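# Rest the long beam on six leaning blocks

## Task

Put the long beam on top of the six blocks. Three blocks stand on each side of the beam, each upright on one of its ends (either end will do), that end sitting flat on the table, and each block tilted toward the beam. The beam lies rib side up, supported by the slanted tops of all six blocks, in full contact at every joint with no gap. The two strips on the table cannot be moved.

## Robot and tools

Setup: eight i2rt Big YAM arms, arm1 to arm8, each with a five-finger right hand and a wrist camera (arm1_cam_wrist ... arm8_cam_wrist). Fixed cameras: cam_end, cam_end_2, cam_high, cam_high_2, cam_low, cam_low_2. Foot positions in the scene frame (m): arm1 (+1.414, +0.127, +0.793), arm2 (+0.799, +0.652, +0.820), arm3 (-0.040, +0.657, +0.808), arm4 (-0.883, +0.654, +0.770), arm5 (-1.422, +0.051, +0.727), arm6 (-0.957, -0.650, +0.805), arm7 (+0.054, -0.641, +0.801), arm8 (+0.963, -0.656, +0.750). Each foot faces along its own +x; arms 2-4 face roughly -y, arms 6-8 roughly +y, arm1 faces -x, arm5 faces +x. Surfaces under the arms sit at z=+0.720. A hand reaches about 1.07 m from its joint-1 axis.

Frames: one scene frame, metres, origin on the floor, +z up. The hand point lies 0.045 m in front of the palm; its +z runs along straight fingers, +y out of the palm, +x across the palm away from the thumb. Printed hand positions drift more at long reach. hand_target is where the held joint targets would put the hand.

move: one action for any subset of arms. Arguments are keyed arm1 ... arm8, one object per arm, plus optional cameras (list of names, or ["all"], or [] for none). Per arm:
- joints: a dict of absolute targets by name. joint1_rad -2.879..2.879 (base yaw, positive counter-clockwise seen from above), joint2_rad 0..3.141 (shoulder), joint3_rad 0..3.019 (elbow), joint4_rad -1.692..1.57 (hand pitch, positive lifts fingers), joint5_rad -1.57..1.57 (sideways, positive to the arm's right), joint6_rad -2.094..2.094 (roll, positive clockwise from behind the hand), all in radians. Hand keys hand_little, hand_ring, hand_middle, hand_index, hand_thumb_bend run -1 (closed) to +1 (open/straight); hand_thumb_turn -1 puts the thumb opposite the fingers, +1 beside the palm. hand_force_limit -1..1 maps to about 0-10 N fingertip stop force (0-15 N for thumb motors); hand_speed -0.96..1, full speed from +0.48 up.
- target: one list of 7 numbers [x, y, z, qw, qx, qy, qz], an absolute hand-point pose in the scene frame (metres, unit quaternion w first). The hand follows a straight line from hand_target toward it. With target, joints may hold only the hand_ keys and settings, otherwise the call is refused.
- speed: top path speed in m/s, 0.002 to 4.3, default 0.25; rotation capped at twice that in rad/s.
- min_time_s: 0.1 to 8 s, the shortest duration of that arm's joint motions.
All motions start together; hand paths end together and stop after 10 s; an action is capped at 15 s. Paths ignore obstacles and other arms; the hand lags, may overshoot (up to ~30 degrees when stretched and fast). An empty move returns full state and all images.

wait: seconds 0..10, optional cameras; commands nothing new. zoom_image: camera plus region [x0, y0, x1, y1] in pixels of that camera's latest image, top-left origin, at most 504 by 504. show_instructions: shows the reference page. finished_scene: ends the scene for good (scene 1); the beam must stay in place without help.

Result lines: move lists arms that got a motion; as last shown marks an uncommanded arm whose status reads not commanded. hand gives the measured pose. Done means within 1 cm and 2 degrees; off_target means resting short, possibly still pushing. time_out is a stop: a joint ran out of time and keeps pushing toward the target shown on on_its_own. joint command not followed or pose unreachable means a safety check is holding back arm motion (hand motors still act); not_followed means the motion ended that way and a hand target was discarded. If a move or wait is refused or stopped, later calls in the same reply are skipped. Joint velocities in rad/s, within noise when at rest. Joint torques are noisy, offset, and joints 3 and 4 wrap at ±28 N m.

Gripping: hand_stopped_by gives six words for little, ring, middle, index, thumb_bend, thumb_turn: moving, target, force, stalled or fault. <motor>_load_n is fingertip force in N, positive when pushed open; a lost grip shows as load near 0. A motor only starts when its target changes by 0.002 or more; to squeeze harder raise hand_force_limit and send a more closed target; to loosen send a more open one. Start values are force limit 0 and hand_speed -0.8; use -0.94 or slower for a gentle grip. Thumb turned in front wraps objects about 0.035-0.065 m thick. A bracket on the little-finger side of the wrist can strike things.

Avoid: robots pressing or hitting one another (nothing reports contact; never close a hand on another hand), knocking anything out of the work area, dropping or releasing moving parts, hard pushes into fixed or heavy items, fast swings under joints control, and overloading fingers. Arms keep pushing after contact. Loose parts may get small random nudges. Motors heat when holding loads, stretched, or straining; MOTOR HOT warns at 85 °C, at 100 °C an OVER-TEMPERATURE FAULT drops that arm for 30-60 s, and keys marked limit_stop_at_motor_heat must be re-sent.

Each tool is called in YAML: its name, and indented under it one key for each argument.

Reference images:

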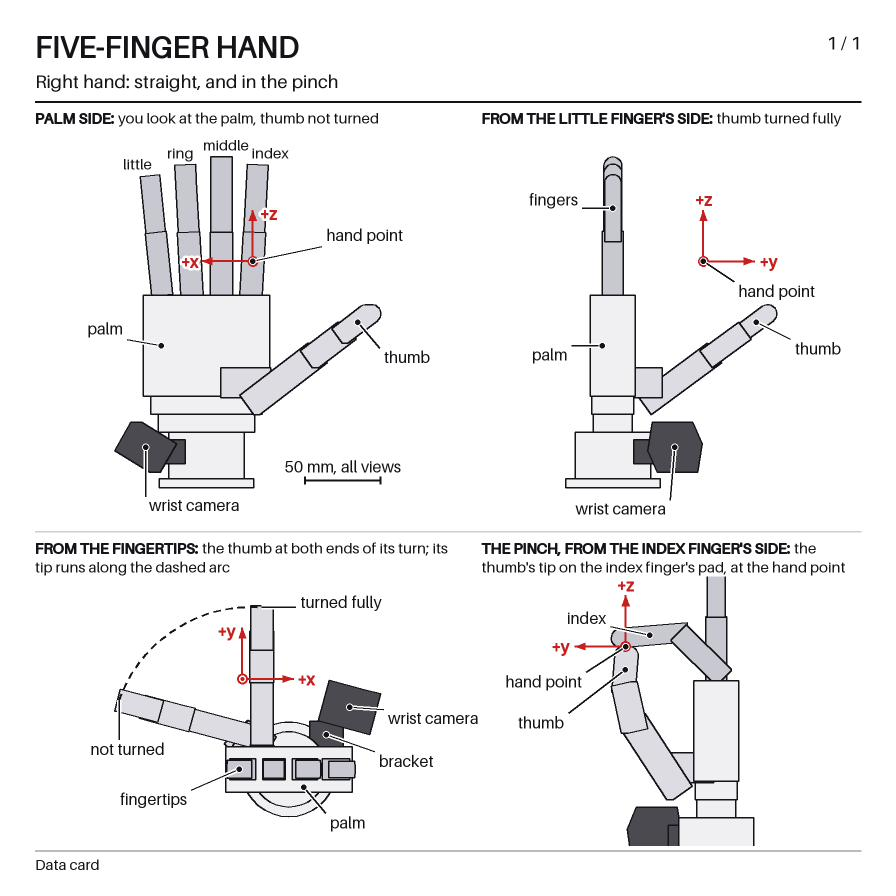

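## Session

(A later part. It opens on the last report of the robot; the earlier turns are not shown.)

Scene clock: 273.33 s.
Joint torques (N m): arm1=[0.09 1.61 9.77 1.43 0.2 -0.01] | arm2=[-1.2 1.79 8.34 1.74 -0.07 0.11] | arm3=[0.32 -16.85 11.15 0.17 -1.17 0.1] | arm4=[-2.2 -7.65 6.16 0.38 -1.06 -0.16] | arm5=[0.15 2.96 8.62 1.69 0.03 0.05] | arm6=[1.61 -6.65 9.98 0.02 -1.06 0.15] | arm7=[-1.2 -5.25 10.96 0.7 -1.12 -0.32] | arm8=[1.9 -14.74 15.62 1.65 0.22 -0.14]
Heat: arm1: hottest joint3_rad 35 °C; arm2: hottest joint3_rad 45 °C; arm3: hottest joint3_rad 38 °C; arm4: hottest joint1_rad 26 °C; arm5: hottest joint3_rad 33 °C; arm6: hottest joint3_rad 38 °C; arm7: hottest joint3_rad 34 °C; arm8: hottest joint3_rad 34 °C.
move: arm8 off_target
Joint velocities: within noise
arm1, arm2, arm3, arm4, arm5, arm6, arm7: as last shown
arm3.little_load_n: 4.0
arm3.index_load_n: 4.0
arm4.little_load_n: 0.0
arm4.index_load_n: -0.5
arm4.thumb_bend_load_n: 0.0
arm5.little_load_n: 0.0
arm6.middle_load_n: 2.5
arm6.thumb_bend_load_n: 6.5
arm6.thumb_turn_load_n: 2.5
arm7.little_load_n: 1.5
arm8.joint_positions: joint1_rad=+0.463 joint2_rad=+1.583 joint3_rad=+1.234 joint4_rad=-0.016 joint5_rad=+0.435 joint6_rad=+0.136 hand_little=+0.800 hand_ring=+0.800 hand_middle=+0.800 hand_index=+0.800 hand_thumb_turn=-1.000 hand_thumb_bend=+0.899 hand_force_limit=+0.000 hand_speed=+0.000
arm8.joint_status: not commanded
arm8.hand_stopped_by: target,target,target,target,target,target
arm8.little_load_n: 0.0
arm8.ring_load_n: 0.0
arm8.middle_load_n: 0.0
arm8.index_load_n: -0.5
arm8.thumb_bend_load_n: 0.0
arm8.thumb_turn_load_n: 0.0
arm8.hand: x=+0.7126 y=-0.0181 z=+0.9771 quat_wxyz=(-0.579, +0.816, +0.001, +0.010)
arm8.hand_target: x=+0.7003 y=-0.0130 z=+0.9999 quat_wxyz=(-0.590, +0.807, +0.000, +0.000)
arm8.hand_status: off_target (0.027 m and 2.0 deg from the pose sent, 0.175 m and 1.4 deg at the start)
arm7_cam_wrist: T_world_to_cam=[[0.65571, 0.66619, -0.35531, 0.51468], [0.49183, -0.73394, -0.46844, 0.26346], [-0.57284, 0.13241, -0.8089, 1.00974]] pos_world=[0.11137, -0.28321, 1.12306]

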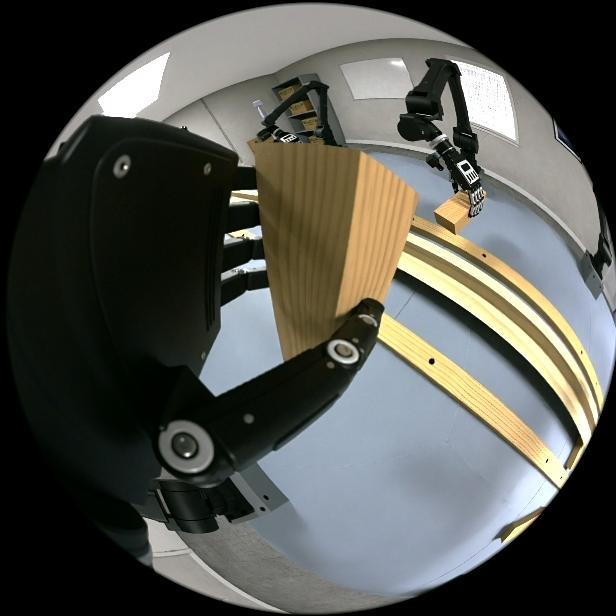

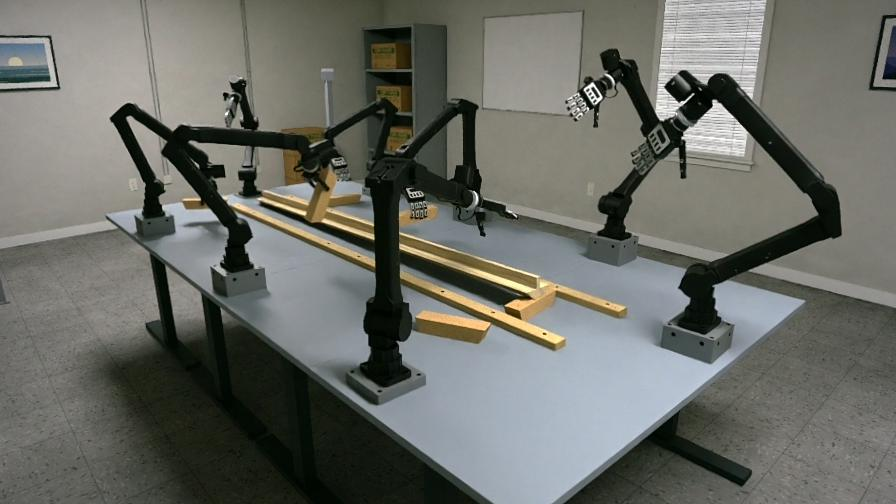

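move:
  arm8: {"target": [0.72, -0.30, 0.98, 0.313, -0.634, 0.313, 0.634], "speed": 0.3}
  arm7: {"target": [0.30, -0.33, 1.0, 0.313, -0.634, -0.313, -0.634], "speed": 0.2}
  cameras: ["arm7_cam_wrist","arm8_cam_wrist","cam_low_2"]

Scene clock: 280.30 s.
Joint torques (N m): arm1=[-0.09 1.79 9.69 1.46 0.2 -0.04] | arm2=[-0.79 1.9 8.53 1.84 -0.08 0.02] | arm3=[0.38 -16.91 11.17 0.16 -1.17 0.1] | arm4=[-2.49 -7.77 6.12 0.36 -1.05 -0.15] | arm5=[-0.32 2.96 8.61 1.69 0.04 0.07] | arm6=[1.61 -6.71 9.98 0.02 -1.06 0.15] | arm7=[1.2 -1.85 9.55 3.52 0.07 -0.46] | arm8=[1.79 -3.37 8.2 2.71 0.05 -0.08]
Heat: arm1: hottest joint3_rad 35 °C; arm2: hottest joint3_rad 45 °C; arm3: hottest joint3_rad 38 °C; arm4: hottest joint1_rad 26 °C; arm5: hottest joint3_rad 33 °C; arm6: hottest joint3_rad 38 °C; arm7: hottest joint3_rad 35 °C; arm8: hottest joint3_rad 35 °C.
move: arm7 off_target; arm8 done
Joint velocities: within noise
arm1, arm2, arm3, arm4, arm5, arm6: as last shown
arm2.ring_load_n: -0.5
arm2.index_load_n: -0.5
arm3.little_load_n: 3.5
arm3.index_load_n: 3.5
arm4.index_load_n: 0.0
arm6.thumb_turn_load_n: 2.0
arm7.joint_positions: joint1_rad=-0.381 joint2_rad=+0.892 joint3_rad=+0.196 joint4_rad=+0.624 joint5_rad=+0.258 joint6_rad=-1.524 hand_little=+0.310 hand_ring=+0.333 hand_middle=+0.357 hand_index=+0.396 hand_thumb_turn=-1.000 hand_thumb_bend=+0.506 hand_force_limit=+0.000 hand_speed=-0.930
arm7.joint_status: not commanded
arm7.hand_stopped_by: force,force,force,force,force,target
arm7.little_load_n: 1.5
arm7.ring_load_n: 0.0
arm7.middle_load_n: 3.0
arm7.index_load_n: 5.5
arm7.thumb_bend_load_n: 14.0
arm7.thumb_turn_load_n: 6.0
arm7.hand: x=+0.2997 y=-0.3399 z=+0.9731 quat_wxyz=(-0.305, +0.662, +0.312, +0.610)
arm7.hand_target: x=+0.2997 y=-0.3308 z=+0.9997 quat_wxyz=(-0.313, +0.635, +0.313, +0.633)
arm7.hand_status: off_target (0.029 m and 4.3 deg from the pose sent, 0.266 m and 96.0 deg at the start)
arm8.joint_positions: joint1_rad=+0.324 joint2_rad=+1.189 joint3_rad=+0.271 joint4_rad=+0.920 joint5_rad=-0.338 joint6_rad=+1.556 hand_little=+0.800 hand_ring=+0.800 hand_middle=+0.800 hand_index=+0.800 hand_thumb_turn=-1.000 hand_thumb_bend=+0.899 hand_force_limit=+0.000 hand_speed=+0.000
arm8.joint_status: not commanded
arm8.hand_stopped_by: target,target,target,target,target,target
arm8.little_load_n: 0.0
arm8.ring_load_n: 0.0
arm8.middle_load_n: 0.0
arm8.index_load_n: 0.0
arm8.thumb_bend_load_n: 0.0
arm8.thumb_turn_load_n: -0.5
arm8.hand: x=+0.7238 y=-0.2970 z=+0.9825 quat_wxyz=(-0.319, +0.634, -0.314, -0.631)
arm8.hand_target: x=+0.7200 y=-0.3000 z=+0.9800 quat_wxyz=(-0.313, +0.634, -0.313, -0.634)
arm8.hand_status: done (0.005 m and 0.7 deg from the pose sent, 0.282 m and 92.5 deg at the start)
arm7_cam_wrist: T_world_to_cam=[[0.74771, -0.62636, 0.22047, -0.65196], [-0.23869, -0.56334, -0.791, 0.64818], [0.61965, 0.53881, -0.57072, 0.66943]] pos_world=[0.22738, -0.40392, 1.0385]
arm8_cam_wrist: T_world_to_cam=[[-0.78761, -0.56817, -0.23842, 0.64017], [0.11271, -0.51326, 0.8508, -1.063], [-0.60578, 0.64323, 0.46829, 0.28753]] pos_world=[0.7982, -0.36682, 0.92238]

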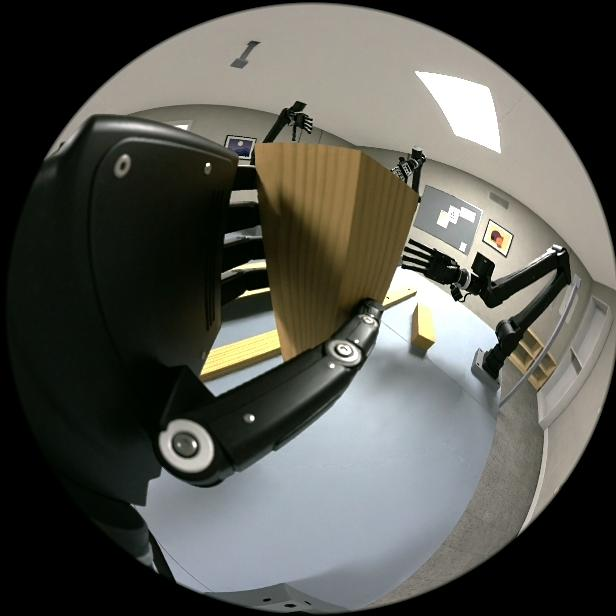

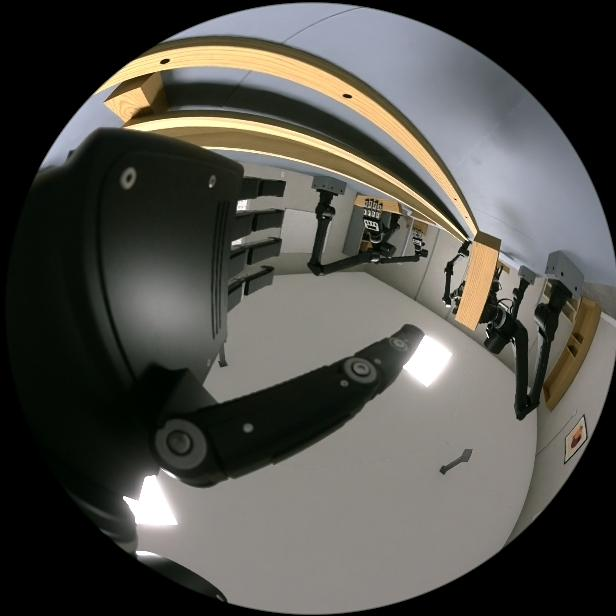

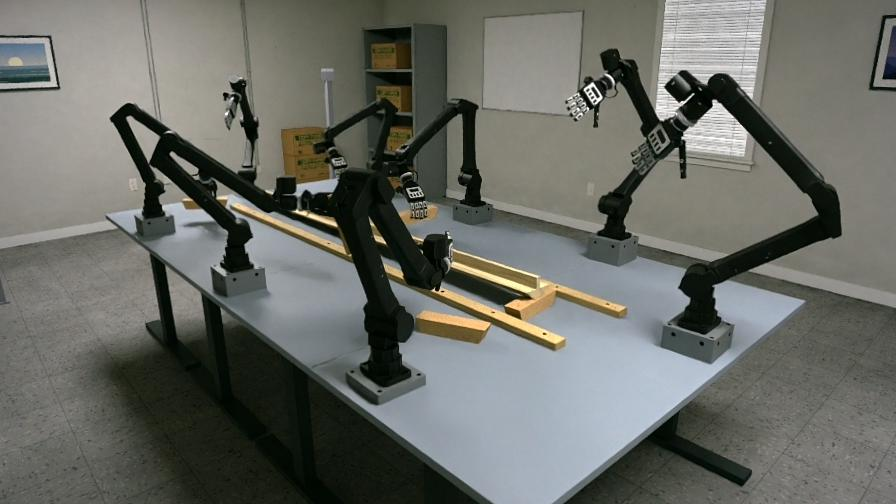

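move:
  arm8: {"target": [0.56, -0.35, 0.92, 0.313, -0.634, 0.313, 0.634], "speed": 0.2}
  arm7: {"target": [0.38, -0.34, 0.97, 0.313, -0.634, -0.313, -0.634], "speed": 0.15}
  cameras: ["arm7_cam_wrist","arm8_cam_wrist","cam_high_2"]

zoom_image:
  camera: "arm8_cam_wrist"
  region: [300, 130, 580, 410]

Scene clock: 283.97 s.
Joint torques (N m): arm1=[0.21 1.79 9.7 1.5 0.2 -0.02] | arm2=[-1.38 1.96 8.21 1.88 -0.07 0.1] | arm3=[0.32 -16.79 11.14 0.17 -1.18 0.1] | arm4=[-2.49 -7.53 6.15 0.38 -1.04 -0.16] | arm5=[-0.21 2.96 8.64 1.77 0.04 0.06] | arm6=[1.67 -6.65 9.96 0.01 -1.06 0.15] | arm7=[-0.91 -4.01 9.94 3.69 -0.09 -0.42] | arm8=[1.26 -7.3 7.68 2.8 0.03 -0.1]
Heat: arm1: hottest joint3_rad 36 °C; arm2: hottest joint3_rad 45 °C; arm3: hottest joint3_rad 38 °C; arm4: hottest joint1_rad 26 °C; arm5: hottest joint3_rad 33 °C; arm6: hottest joint3_rad 38 °C; arm7: hottest joint3_rad 35 °C; arm8: hottest joint3_rad 35 °C.
move: arm7 off_target; arm8 off_target
Joint velocities: within noise
arm1, arm2, arm3, arm4, arm5, arm6: as last shown
arm1.middle_load_n: -0.5
arm2.ring_load_n: 0.0
arm2.index_load_n: 0.0
arm3.thumb_turn_load_n: 6.0
arm5.little_load_n: 0.5
arm6.index_load_n: 2.0
arm6.thumb_turn_load_n: 2.5
arm7.joint_positions: joint1_rad=-0.678 joint2_rad=+1.183 joint3_rad=+0.196 joint4_rad=+0.882 joint5_rad=-0.059 joint6_rad=-1.529 hand_little=+0.310 hand_ring=+0.333 hand_middle=+0.357 hand_index=+0.396 hand_thumb_turn=-1.000 hand_thumb_bend=+0.506 hand_force_limit=+0.000 hand_speed=-0.930
arm7.joint_status: not commanded
arm7.hand_stopped_by: force,force,force,force,force,target
arm7.little_load_n: 1.5
arm7.ring_load_n: 0.0
arm7.middle_load_n: 3.0
arm7.index_load_n: 5.5
arm7.thumb_bend_load_n: 14.0
arm7.thumb_turn_load_n: 6.0
arm7.hand: x=+0.3612 y=-0.3533 z=+0.9280 quat_wxyz=(-0.311, +0.673, +0.317, +0.592)
arm7.hand_target: x=+0.3778 y=-0.3421 z=+0.9701 quat_wxyz=(-0.312, +0.635, +0.313, +0.634)
arm7.hand_status: off_target (0.048 m and 6.5 deg from the pose sent, 0.080 m and 4.3 deg at the start)
arm8.joint_positions: joint1_rad=+0.916 joint2_rad=+1.622 joint3_rad=+0.345 joint4_rad=+1.251 joint5_rad=+0.248 joint6_rad=+1.558 hand_little=+0.800 hand_ring=+0.800 hand_middle=+0.800 hand_index=+0.800 hand_thumb_turn=-1.000 hand_thumb_bend=+0.899 hand_force_limit=+0.000 hand_speed=+0.000
arm8.joint_status: not commanded
arm8.hand_stopped_by: target,target,target,target,target,target
arm8.little_load_n: 0.0
arm8.ring_load_n: 0.0
arm8.middle_load_n: 0.0
arm8.index_load_n: 0.0
arm8.thumb_bend_load_n: 0.0
arm8.thumb_turn_load_n: 0.0
arm8.hand: x=+0.5677 y=-0.3531 z=+0.9115 quat_wxyz=(-0.313, +0.644, -0.315, -0.622)
arm8.hand_target: x=+0.5602 y=-0.3503 z=+0.9200 quat_wxyz=(-0.313, +0.634, -0.313, -0.634)
arm8.hand_status: off_target (0.012 m and 1.8 deg from the pose sent, 0.183 m and 0.7 deg at the start)
arm7_cam_wrist: T_world_to_cam=[[0.76677, -0.60922, 0.20227, -0.68037], [-0.25737, -0.58042, -0.77258, 0.60329], [0.58807, 0.54033, -0.60184, 0.65366]] pos_world=[0.29256, -0.41753, 0.9971]
arm8_cam_wrist: T_world_to_cam=[[-0.77922, -0.57784, -0.24271, 0.46408], [0.09885, -0.49572, 0.86284, -1.01074], [-0.6189, 0.64835, 0.4434, 0.29421]] pos_world=[0.64362, -0.42363, 0.85429]

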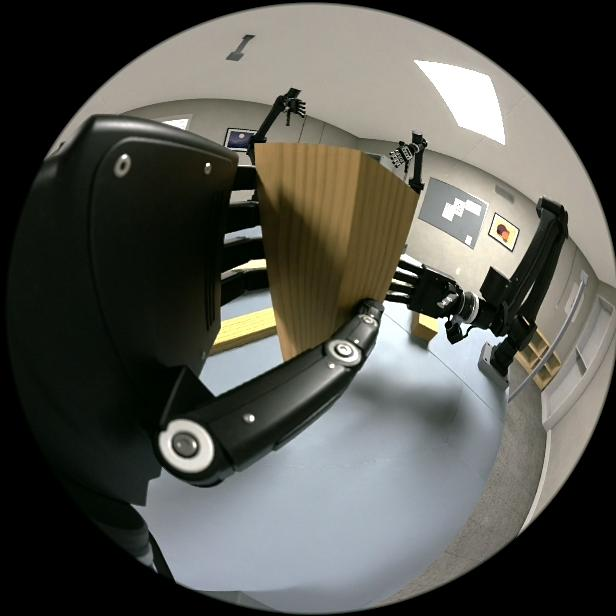

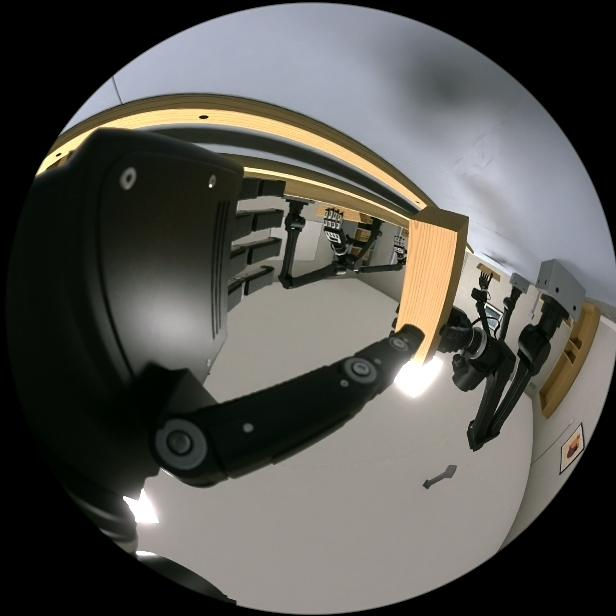

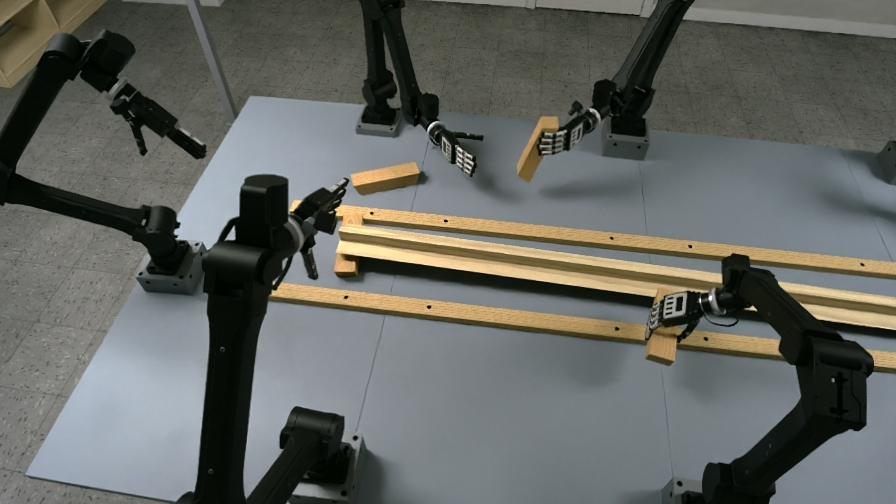

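Scaled by 1.800 from the camera's image (finer frame: 880x880).

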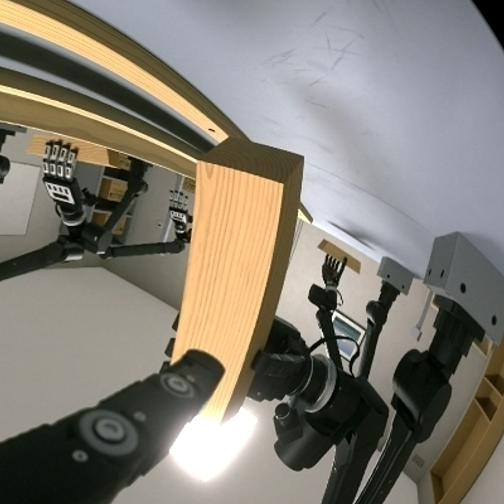

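zoom_image:
  camera: "arm8_cam_wrist"
  region: [380, 190, 490, 300]

zoom_image:
  camera: "arm8_cam_wrist"
  region: [370, 290, 480, 400]

Scaled by 4.582 from the camera's image (finer frame: 880x880).

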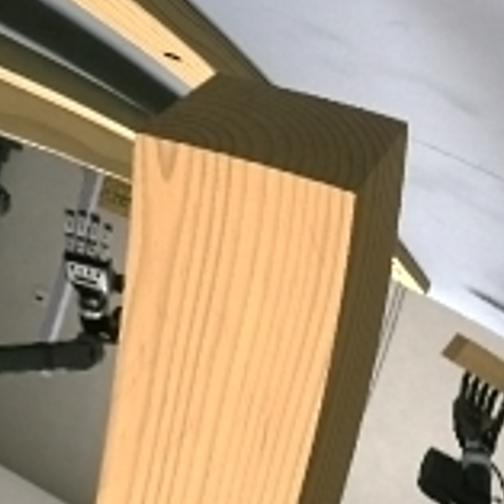

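Scaled by 4.582 from the camera's image (finer frame: 880x880).

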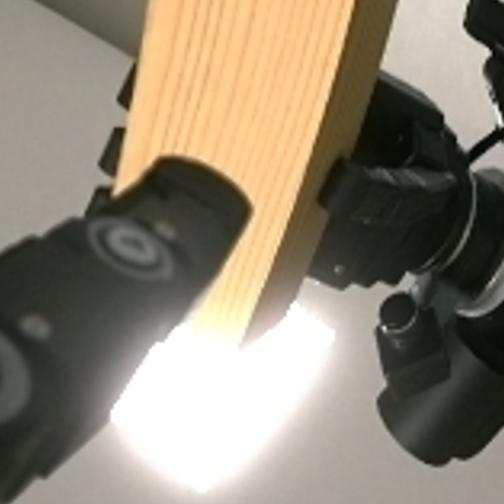

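zoom_image:
  camera: "arm7_cam_wrist"
  region: [240, 120, 440, 320]

zoom_image:
  camera: "arm7_cam_wrist"
  region: [240, 230, 440, 430]

Scaled by 2.520 from the camera's image (finer frame: 880x880).

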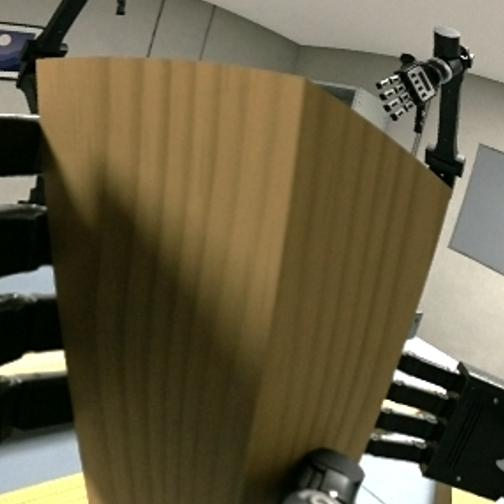

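Scaled by 2.520 from the camera's image (finer frame: 880x880).

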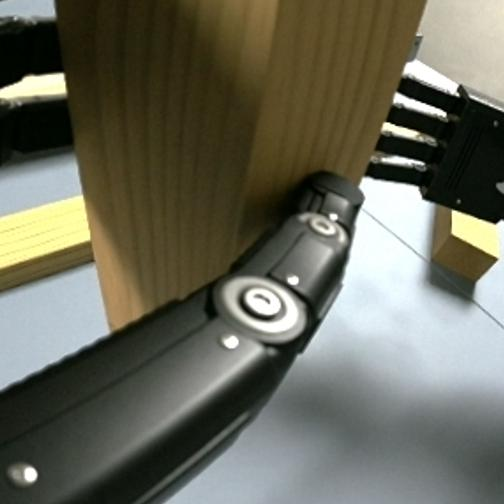

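move:
  arm8: {"target": [0.74, -0.30, 1.02, 0.313, -0.634, 0.313, 0.634], "speed": 0.3}
  arm7: {"target": [0.14, -0.37, 0.95, 0.3123, -0.6325, -0.6325, 0.3123], "speed": 0.2}
  cameras: ["arm7_cam_wrist","cam_high","cam_low_2"]

Scene clock: 305.30 s.
Joint torques (N m): arm1=[0.32 1.55 9.7 1.54 0.18 -0.05] | arm2=[-1.08 2.14 8.27 1.81 -0.1 0.04] | arm3=[0.26 -16.79 11.14 0.16 -1.17 0.1] | arm4=[-2.26 -7.71 6.12 0.31 -1.04 -0.14] | arm5=[-0.21 2.96 8.64 1.73 0.05 0.08] | arm6=[1.61 -6.65 9.98 0.03 -1.06 0.15] | arm7=[0.97 -7.3 10.91 -1.33 -0.54 -0.06] | arm8=[-0.09 -4.07 12.46 1.66 -0.15 -0.08]
Heat: arm1: hottest joint3_rad 36 °C; arm2: hottest joint3_rad 45 °C; arm3: hottest joint3_rad 39 °C; arm4: hottest joint1_rad 26 °C; arm5: hottest joint3_rad 33 °C; arm6: hottest joint3_rad 38 °C; arm7: hottest joint3_rad 38 °C; arm8: hottest joint3_rad 34 °C.
move: arm7 off_target; arm8 off_target
Joint velocities: within noise
arm1, arm2, arm3, arm4, arm5, arm6: as last shown
arm1.little_load_n: 0.5
arm1.middle_load_n: 0.5
arm3.thumb_turn_load_n: 5.5
arm5.little_load_n: 0.0
arm6.little_load_n: 2.5
arm6.index_load_n: 2.5
arm6.thumb_bend_load_n: 7.0
arm6.thumb_turn_load_n: 2.0
arm7.joint_positions: joint1_rad=-0.527 joint2_rad=+1.385 joint3_rad=+1.017 joint4_rad=-1.643 joint5_rad=-0.664 joint6_rad=-2.082 hand_little=+0.310 hand_ring=+0.333 hand_middle=+0.357 hand_index=+0.396 hand_thumb_turn=-1.000 hand_thumb_bend=+0.506 hand_force_limit=+0.000 hand_speed=-0.930
arm7.joint_status: not commanded
arm7.hand_stopped_by: force,force,force,force,force,target
arm7.little_load_n: 1.5
arm7.ring_load_n: 0.0
arm7.middle_load_n: 3.0
arm7.index_load_n: 4.5
arm7.thumb_bend_load_n: 14.5
arm7.thumb_turn_load_n: 4.5
arm7.hand: x=+0.1357 y=-0.3829 z=+0.9351 quat_wxyz=(-0.255, +0.716, +0.587, -0.279)
arm7.hand_target: x=+0.1390 y=-0.3701 z=+0.9498 quat_wxyz=(-0.258, +0.711, +0.596, -0.270)
arm7.hand_status: off_target (0.020 m and 13.4 deg from the pose sent, 0.223 m and 114.7 deg at the start; a joint's target at an end of its range on 72 of 177 steps)
arm8.joint_positions: joint1_rad=+0.272 joint2_rad=+1.017 joint3_rad=+0.279 joint4_rad=+0.715 joint5_rad=-0.411 joint6_rad=+1.558 hand_little=+0.800 hand_ring=+0.800 hand_middle=+0.800 hand_index=+0.800 hand_thumb_turn=-1.000 hand_thumb_bend=+0.899 hand_force_limit=+0.000 hand_speed=+0.000
arm8.joint_status: not commanded
arm8.hand_stopped_by: target,target,target,target,target,target
arm8.little_load_n: 0.0
arm8.ring_load_n: 0.0
arm8.middle_load_n: 0.0
arm8.index_load_n: 0.0
arm8.thumb_bend_load_n: 0.0
arm8.thumb_turn_load_n: -0.5
arm8.hand: x=+0.7372 y=-0.3082 z=+1.0046 quat_wxyz=(-0.305, +0.642, -0.315, -0.629)
arm8.hand_target: x=+0.7401 y=-0.3005 z=+1.0200 quat_wxyz=(-0.313, +0.634, -0.313, -0.634)
arm8.hand_status: off_target (0.018 m and 1.5 deg from the pose sent, 0.210 m and 1.8 deg at the start)
arm7_cam_wrist: T_world_to_cam=[[0.74624, 0.05887, -0.66307, 0.54084], [0.36989, -0.86482, 0.33951, -0.70033], [-0.55345, -0.49861, -0.66714, 0.62455]] pos_world=[0.2011, -0.32609, 1.01305]

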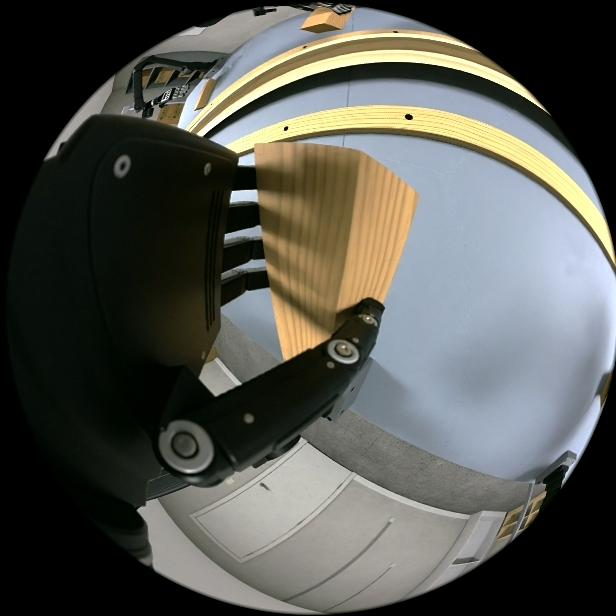

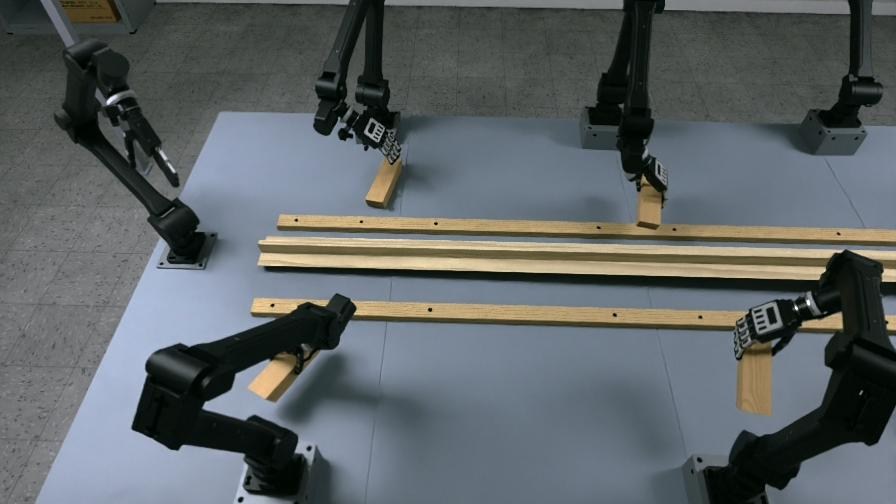

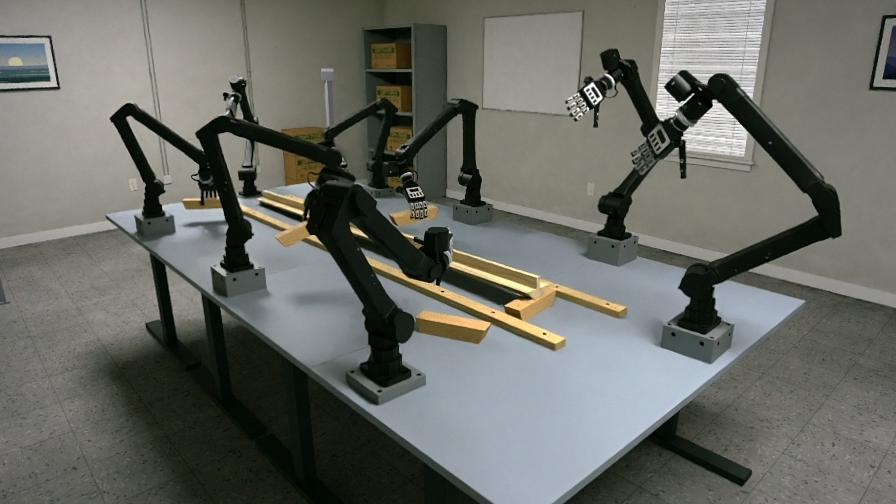

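move:
  arm7: {"target": [0.18, -0.35, 0.87, 0.377, -0.765, -0.465, 0.229], "speed": 0.15}
  cameras: ["arm7_cam_wrist","cam_high","cam_low_2"]

zoom_image:
  camera: "cam_low_2"
  region: [180, 150, 480, 350]

Scene clock: 308.47 s.
Joint torques (N m): arm1=[0.32 1.73 9.78 1.44 0.21 -0.03] | arm2=[-1.03 1.96 8.32 1.88 -0.07 0.07] | arm3=[0.38 -16.79 11.18 0.16 -1.17 0.09] | arm4=[-2.02 -7.47 6.16 0.39 -1.05 -0.12] | arm5=[-0.26 3.14 8.62 1.73 0.05 0.06] | arm6=[1.61 -6.71 9.95 0.03 -1.05 0.15] | arm7=[-0.85 -8.59 7.06 -0.14 -0.95 0.2] | arm8=[-0.09 -4.07 12.45 1.66 -0.14 -0.08]
Heat: arm1: hottest joint3_rad 36 °C; arm2: hottest joint3_rad 45 °C; arm3: hottest joint3_rad 39 °C; arm4: hottest joint1_rad 26 °C; arm5: hottest joint3_rad 33 °C; arm6: hottest joint3_rad 38 °C; arm7: hottest joint3_rad 38 °C; arm8: hottest joint3_rad 35 °C.
move: arm7 done
Joint velocities: within noise
arm1, arm2, arm3, arm4, arm5, arm6, arm8: as last shown
arm1.little_load_n: 0.0
arm1.middle_load_n: 0.0
arm2.little_load_n: -0.5
arm3.ring_load_n: 3.5
arm5.index_load_n: -0.5
arm6.thumb_bend_load_n: 6.5
arm7.joint_positions: joint1_rad=-0.710 joint2_rad=+1.506 joint3_rad=+0.920 joint4_rad=-1.330 joint5_rad=-0.864 joint6_rad=-2.025 hand_little=+0.310 hand_ring=+0.333 hand_middle=+0.357 hand_index=+0.396 hand_thumb_turn=-1.000 hand_thumb_bend=+0.506 hand_force_limit=+0.000 hand_speed=-0.930
arm7.joint_status: not commanded
arm7.hand_stopped_by: force,force,force,force,force,target
arm7.little_load_n: 1.5
arm7.ring_load_n: 0.0
arm7.middle_load_n: 2.5
arm7.index_load_n: 4.5
arm7.thumb_bend_load_n: 15.0
arm7.thumb_turn_load_n: 5.0
arm7.hand: x=+0.1768 y=-0.3518 z=+0.8667 quat_wxyz=(-0.374, +0.760, +0.480, -0.230)
arm7.hand_target: x=+0.1801 y=-0.3500 z=+0.8701 quat_wxyz=(-0.378, +0.766, +0.466, -0.229)
arm7.hand_status: done (0.005 m and 1.8 deg from the pose sent, 0.085 m and 21.4 deg at the start)
arm7_cam_wrist: T_world_to_cam=[[0.67628, -0.0503, -0.73493, 0.49919], [0.12037, -0.97671, 0.17761, -0.52038], [-0.72675, -0.20858, -0.65447, 0.73889]] pos_world=[0.26203, -0.32904, 0.94288]

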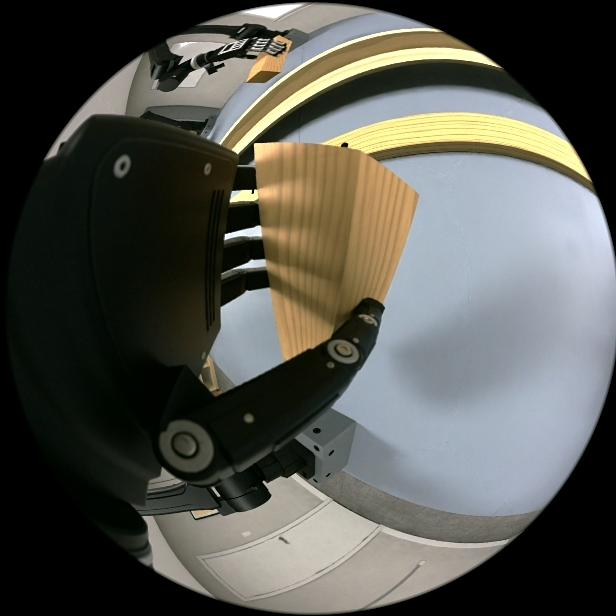

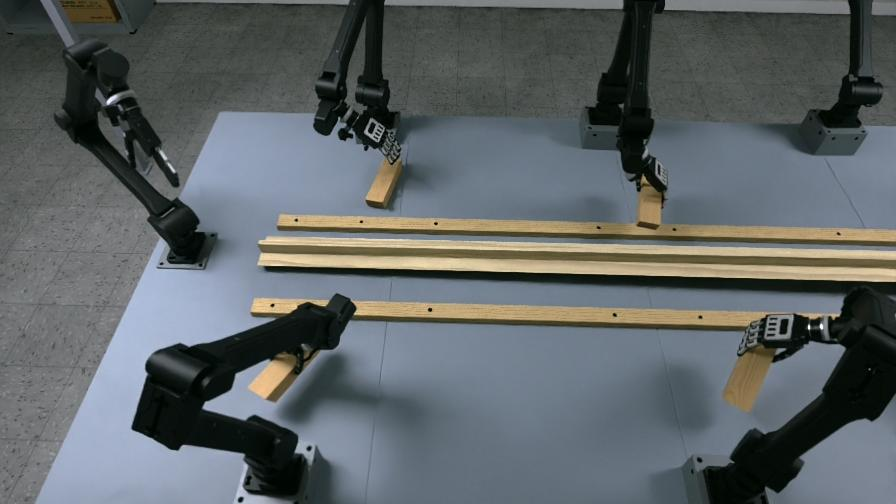

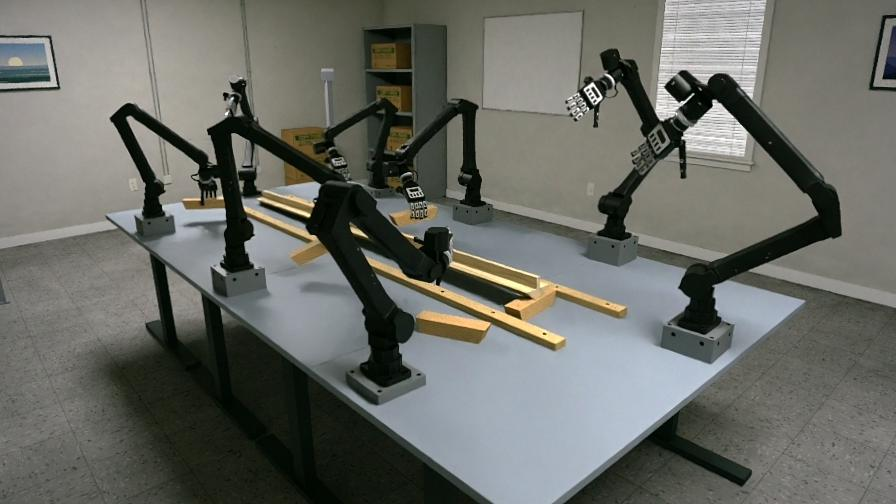

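Scaled by 1.680 from the camera's image (finer frame: 1280x720).

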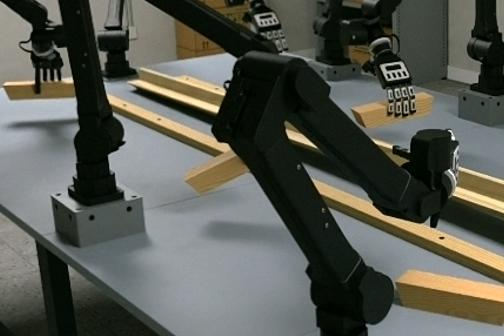

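move:
  arm7: {"target": [0.18, -0.35, 0.765, 0.377, -0.765, -0.465, 0.229], "speed": 0.06}
  cameras: ["arm7_cam_wrist","cam_low_2"]

zoom_image:
  camera: "cam_low_2"
  region: [180, 150, 480, 350]

Scene clock: 311.30 s.
Joint torques (N m): arm1=[0.32 1.49 9.7 1.46 0.19 -0.03] | arm2=[-0.62 1.79 8.16 1.81 -0.07 0.03] | arm3=[0.38 -16.79 11.17 0.14 -1.17 0.11] | arm4=[-2.14 -7.65 6.16 0.4 -1.06 -0.14] | arm5=[-0.21 2.84 8.57 1.72 0.05 0.07] | arm6=[1.61 -6.71 9.99 -0.01 -1.06 0.15] | arm7=[-0.79 -8.7 4.82 0.09 -0.69 -0.01] | arm8=[-0.15 -4.01 12.45 1.66 -0.15 -0.08]
Heat: arm1: hottest joint3_rad 36 °C; arm2: hottest joint3_rad 45 °C; arm3: hottest joint3_rad 39 °C; arm4: hottest joint1_rad 26 °C; arm5: hottest joint3_rad 33 °C; arm6: hottest joint3_rad 38 °C; arm7: hottest joint3_rad 37 °C; arm8: hottest joint3_rad 35 °C.
move: arm7 done
Joint velocities: within noise
arm1, arm2, arm3, arm4, arm5, arm6, arm8: as last shown
arm1.ring_load_n: 0.5
arm2.little_load_n: 0.0
arm3.ring_load_n: 3.0
arm5.index_load_n: 0.0
arm6.little_load_n: 2.0
arm6.thumb_bend_load_n: 7.0
arm7.joint_positions: joint1_rad=-0.710 joint2_rad=+1.703 joint3_rad=+0.830 joint4_rad=-1.025 joint5_rad=-0.872 joint6_rad=-2.001 hand_little=+0.310 hand_ring=+0.333 hand_middle=+0.357 hand_index=+0.396 hand_thumb_turn=-1.000 hand_thumb_bend=+0.506 hand_force_limit=+0.000 hand_speed=-0.930
arm7.joint_status: not commanded
arm7.hand_stopped_by: force,force,force,force,force,target
arm7.little_load_n: 3.0
arm7.ring_load_n: 4.0
arm7.middle_load_n: 3.0
arm7.index_load_n: 1.0
arm7.thumb_bend_load_n: 12.5
arm7.thumb_turn_load_n: 4.5
arm7.hand: x=+0.1788 y=-0.3482 z=+0.7688 quat_wxyz=(-0.377, +0.763, +0.473, -0.228)
arm7.hand_target: x=+0.1800 y=-0.3500 z=+0.7650 quat_wxyz=(-0.378, +0.767, +0.466, -0.229)
arm7.hand_status: done (0.004 m and 0.9 deg from the pose sent, 0.102 m and 1.8 deg at the start)
arm8.middle_load_n: 0.5
arm8.thumb_turn_load_n: 0.0
arm7_cam_wrist: T_world_to_cam=[[0.67367, -0.06147, -0.73647, 0.42388], [0.10394, -0.97875, 0.17677, -0.49674], [-0.73169, -0.19564, -0.65296, 0.68136]] pos_world=[0.26462, -0.32683, 0.84488]

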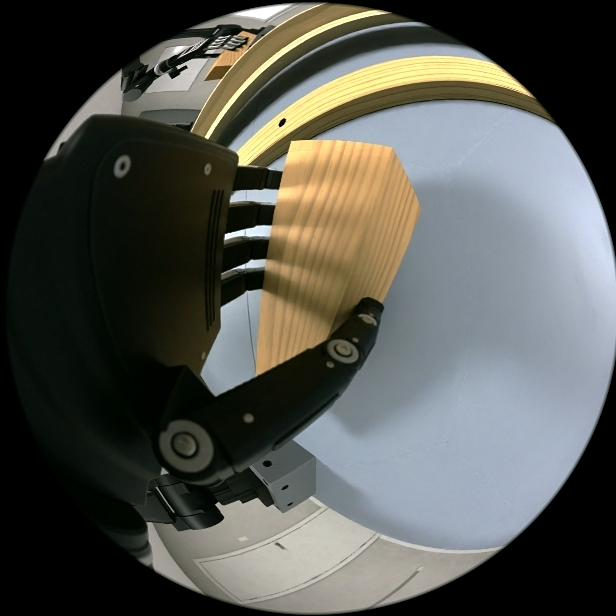

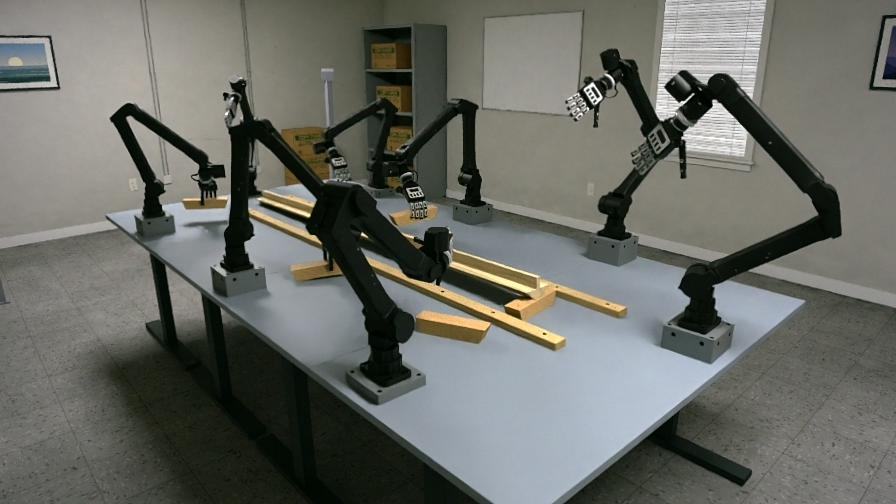

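Scaled by 1.680 from the camera's image (finer frame: 1280x720).

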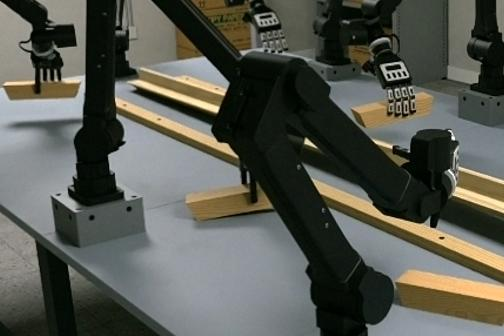

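move:
  arm7: {"target": [0.18, -0.35, 0.747, 0.377, -0.765, -0.465, 0.229], "speed": 0.05}
  cameras: ["arm7_cam_wrist","cam_low_2"]

zoom_image:
  camera: "cam_low_2"
  region: [250, 220, 400, 320]

Scene clock: 312.60 s.
Joint torques (N m): arm1=[0.21 2.02 9.78 1.57 0.17 -0.02] | arm2=[-0.73 1.96 8.36 1.84 -0.04 0.07] | arm3=[0.32 -16.85 11.14 0.16 -1.17 0.1] | arm4=[-2.14 -7.59 6.16 0.42 -1.05 -0.13] | arm5=[-0.32 3.14 8.61 1.72 0.04 0.06] | arm6=[1.67 -6.71 9.95 0.02 -1.06 0.15] | arm7=[-0.67 -8.53 4.46 0.18 -0.61 -0.03] | arm8=[-0.09 -4.07 12.46 1.66 -0.14 -0.08]
Heat: arm1: hottest joint3_rad 36 °C; arm2: hottest joint3_rad 45 °C; arm3: hottest joint3_rad 39 °C; arm4: hottest joint1_rad 26 °C; arm5: hottest joint3_rad 33 °C; arm6: hottest joint3_rad 38 °C; arm7: hottest joint3_rad 37 °C; arm8: hottest joint3_rad 35 °C.
move: arm7 done
Joint velocities: within noise
arm1.joint_positions: joint1_rad=+0.235 joint2_rad=+0.625 joint3_rad=+1.369 joint4_rad=-1.608 joint5_rad=+0.249 joint6_rad=-1.092 hand_little=+1.000 hand_ring=+1.000 hand_middle=+1.000 hand_index=+1.000 hand_thumb_turn=+1.000 hand_thumb_bend=+1.000 hand_force_limit=+0.000 hand_speed=-0.800
arm1.joint_status: not commanded
arm1.hand_stopped_by: target,target,target,target,target,target
arm1.little_load_n: 0.0
arm1.ring_load_n: 0.0
arm1.middle_load_n: 0.0
arm1.index_load_n: 0.0
arm1.thumb_bend_load_n: 0.0
arm1.thumb_turn_load_n: 0.0
arm1.hand: x=+1.2349 y=+0.1707 z=+1.2289 quat_wxyz=(+0.358, -0.137, -0.923, +0.023)
arm1.hand_target: x=+1.2343 y=+0.1707 z=+1.2377 quat_wxyz=(+0.368, -0.138, -0.919, +0.028)
arm1.hand_status: not commanded
arm2.joint_positions: joint1_rad=-0.110 joint2_rad=+0.639 joint3_rad=+1.426 joint4_rad=-1.285 joint5_rad=+0.059 joint6_rad=-1.168 hand_little=+1.000 hand_ring=+1.000 hand_middle=+1.000 hand_index=+1.000 hand_thumb_turn=+1.000 hand_thumb_bend=+1.000 hand_force_limit=+0.000 hand_speed=-0.800
arm2.joint_status: not commanded
arm2.hand_stopped_by: target,target,target,target,target,target
arm2.little_load_n: 0.0
arm2.ring_load_n: 0.0
arm2.middle_load_n: 0.0
arm2.index_load_n: 0.0
arm2.thumb_bend_load_n: 0.0
arm2.thumb_turn_load_n: 0.0
arm2.hand: x=+0.7220 y=+0.4253 z=+1.3304 quat_wxyz=(+0.317, +0.430, -0.741, +0.406)
arm2.hand_target: x=+0.7220 y=+0.4262 z=+1.3411 quat_wxyz=(+0.323, +0.427, -0.736, +0.415)
arm2.hand_status: not commanded
arm3, arm8: as last shown
arm3.little_load_n: 4.0
arm3.thumb_turn_load_n: 6.0
arm4.joint_positions: joint1_rad=-0.206 joint2_rad=+1.225 joint3_rad=+0.782 joint4_rad=-1.232 joint5_rad=-0.912 joint6_rad=-1.661 hand_little=+0.700 hand_ring=+0.700 hand_middle=+0.700 hand_index=+0.700 hand_thumb_turn=-1.000 hand_thumb_bend=+0.900 hand_force_limit=+0.000 hand_speed=+0.000
arm4.joint_status: not commanded
arm4.hand_stopped_by: target,target,target,target,target,target
arm4.little_load_n: 0.0
arm4.ring_load_n: 0.0
arm4.middle_load_n: 0.0
arm4.index_load_n: 0.0
arm4.thumb_bend_load_n: 0.0
arm4.thumb_turn_load_n: 0.0
arm4.hand: x=-0.8331 y=+0.3825 z=+0.8804 quat_wxyz=(-0.285, +0.567, -0.697, +0.334)
arm4.hand_target: x=-0.8371 y=+0.3791 z=+0.8799 quat_wxyz=(-0.278, +0.568, -0.696, +0.341)
arm4.hand_status: not commanded
arm5.joint_positions: joint1_rad=-0.570 joint2_rad=+0.617 joint3_rad=+1.413 joint4_rad=-1.523 joint5_rad=+0.167 joint6_rad=-1.507 hand_little=+1.000 hand_ring=+1.000 hand_middle=+1.000 hand_index=+1.000 hand_thumb_turn=+1.000 hand_thumb_bend=+1.000 hand_force_limit=+0.000 hand_speed=-0.800
arm5.joint_status: not commanded
arm5.hand_stopped_by: target,target,target,target,target,target
arm5.little_load_n: 0.0
arm5.ring_load_n: 0.0
arm5.middle_load_n: 0.0
arm5.index_load_n: 0.0
arm5.thumb_bend_load_n: 0.0
arm5.thumb_turn_load_n: 0.0
arm5.hand: x=-1.3127 y=-0.1267 z=+1.2092 quat_wxyz=(+0.177, +0.853, -0.318, +0.375)
arm5.hand_target: x=-1.3135 y=-0.1261 z=+1.2159 quat_wxyz=(+0.178, +0.849, -0.317, +0.383)
arm5.hand_status: not commanded
arm6.joint_positions: joint1_rad=-0.356 joint2_rad=+1.243 joint3_rad=+0.548 joint4_rad=-0.818 joint5_rad=-0.903 joint6_rad=-1.448 hand_little=+0.235 hand_ring=+0.255 hand_middle=+0.256 hand_index=+0.261 hand_thumb_turn=-1.000 hand_thumb_bend=+0.674 hand_force_limit=-0.400 hand_speed=-0.930
arm6.joint_status: not commanded
arm6.hand_stopped_by: force,force,force,force,force,target
arm6.little_load_n: 2.0
arm6.ring_load_n: 0.0
arm6.middle_load_n: 2.5
arm6.index_load_n: 2.0
arm6.thumb_bend_load_n: 7.0
arm6.thumb_turn_load_n: 2.0
arm6.hand: x=-0.9747 y=-0.3894 z=+0.8300 quat_wxyz=(-0.361, +0.773, +0.461, -0.243)
arm6.hand_target: x=-0.9703 y=-0.3688 z=+0.8498 quat_wxyz=(-0.377, +0.766, +0.467, -0.229)
arm6.hand_status: not commanded
arm7.joint_positions: joint1_rad=-0.710 joint2_rad=+1.739 joint3_rad=+0.823 joint4_rad=-0.974 joint5_rad=-0.874 joint6_rad=-1.999 hand_little=+0.310 hand_ring=+0.334 hand_middle=+0.357 hand_index=+0.396 hand_thumb_turn=-1.000 hand_thumb_bend=+0.506 hand_force_limit=+0.000 hand_speed=-0.930
arm7.joint_status: not commanded
arm7.hand_stopped_by: force,force,force,force,force,target
arm7.little_load_n: 3.5
arm7.ring_load_n: 4.5
arm7.middle_load_n: 3.0
arm7.index_load_n: 1.5
arm7.thumb_bend_load_n: 12.0
arm7.thumb_turn_load_n: 3.0
arm7.hand: x=+0.1800 y=-0.3463 z=+0.7539 quat_wxyz=(-0.379, +0.763, +0.473, -0.225)
arm7.hand_target: x=+0.1799 y=-0.3501 z=+0.7471 quat_wxyz=(-0.378, +0.767, +0.466, -0.230)
arm7.hand_status: done (0.008 m and 1.1 deg from the pose sent, 0.022 m and 0.9 deg at the start)
arm8.middle_load_n: 0.0
arm8.thumb_turn_load_n: -0.5
arm7_cam_wrist: T_world_to_cam=[[0.67584, -0.05832, -0.73474, 0.4116], [0.10156, -0.97999, 0.1712, -0.48825], [-0.73001, -0.19033, -0.65639, 0.67699]] pos_world=[0.26562, -0.32563, 0.83038]

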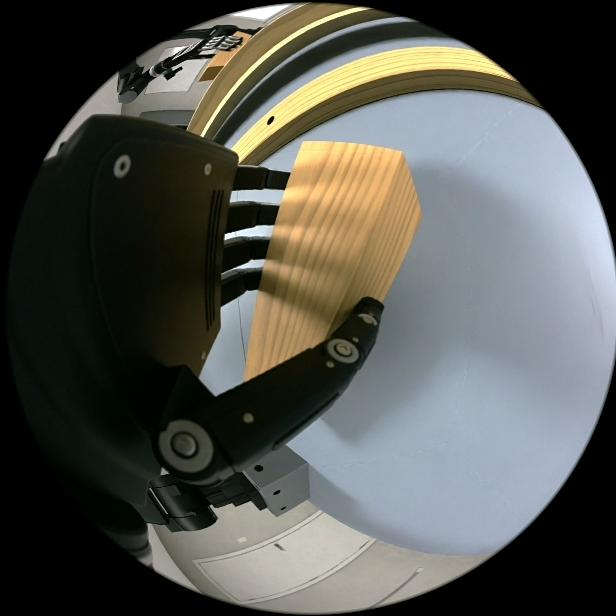

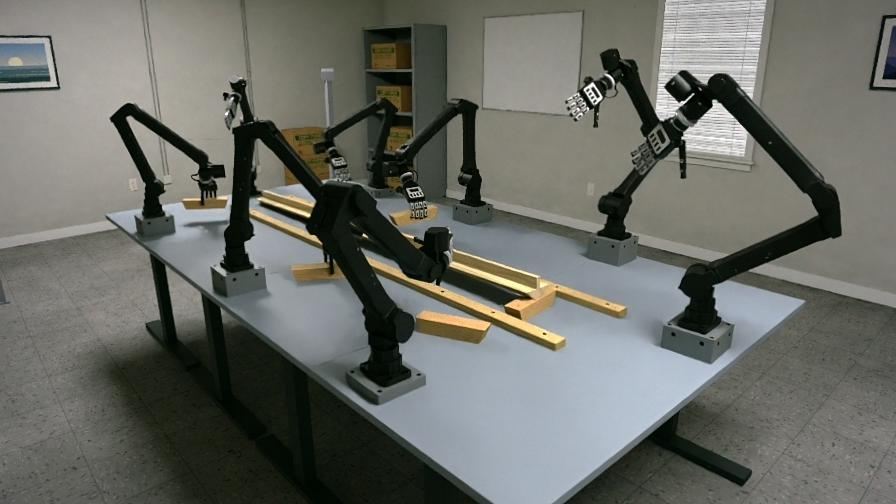

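Scaled by 3.360 from the camera's image (finer frame: 1280x720).

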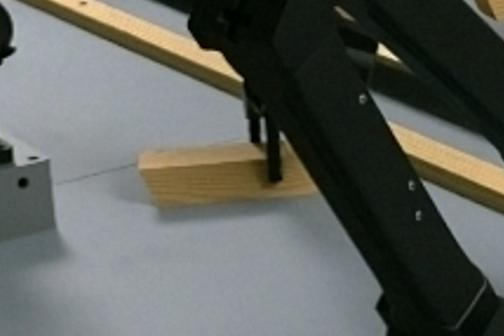

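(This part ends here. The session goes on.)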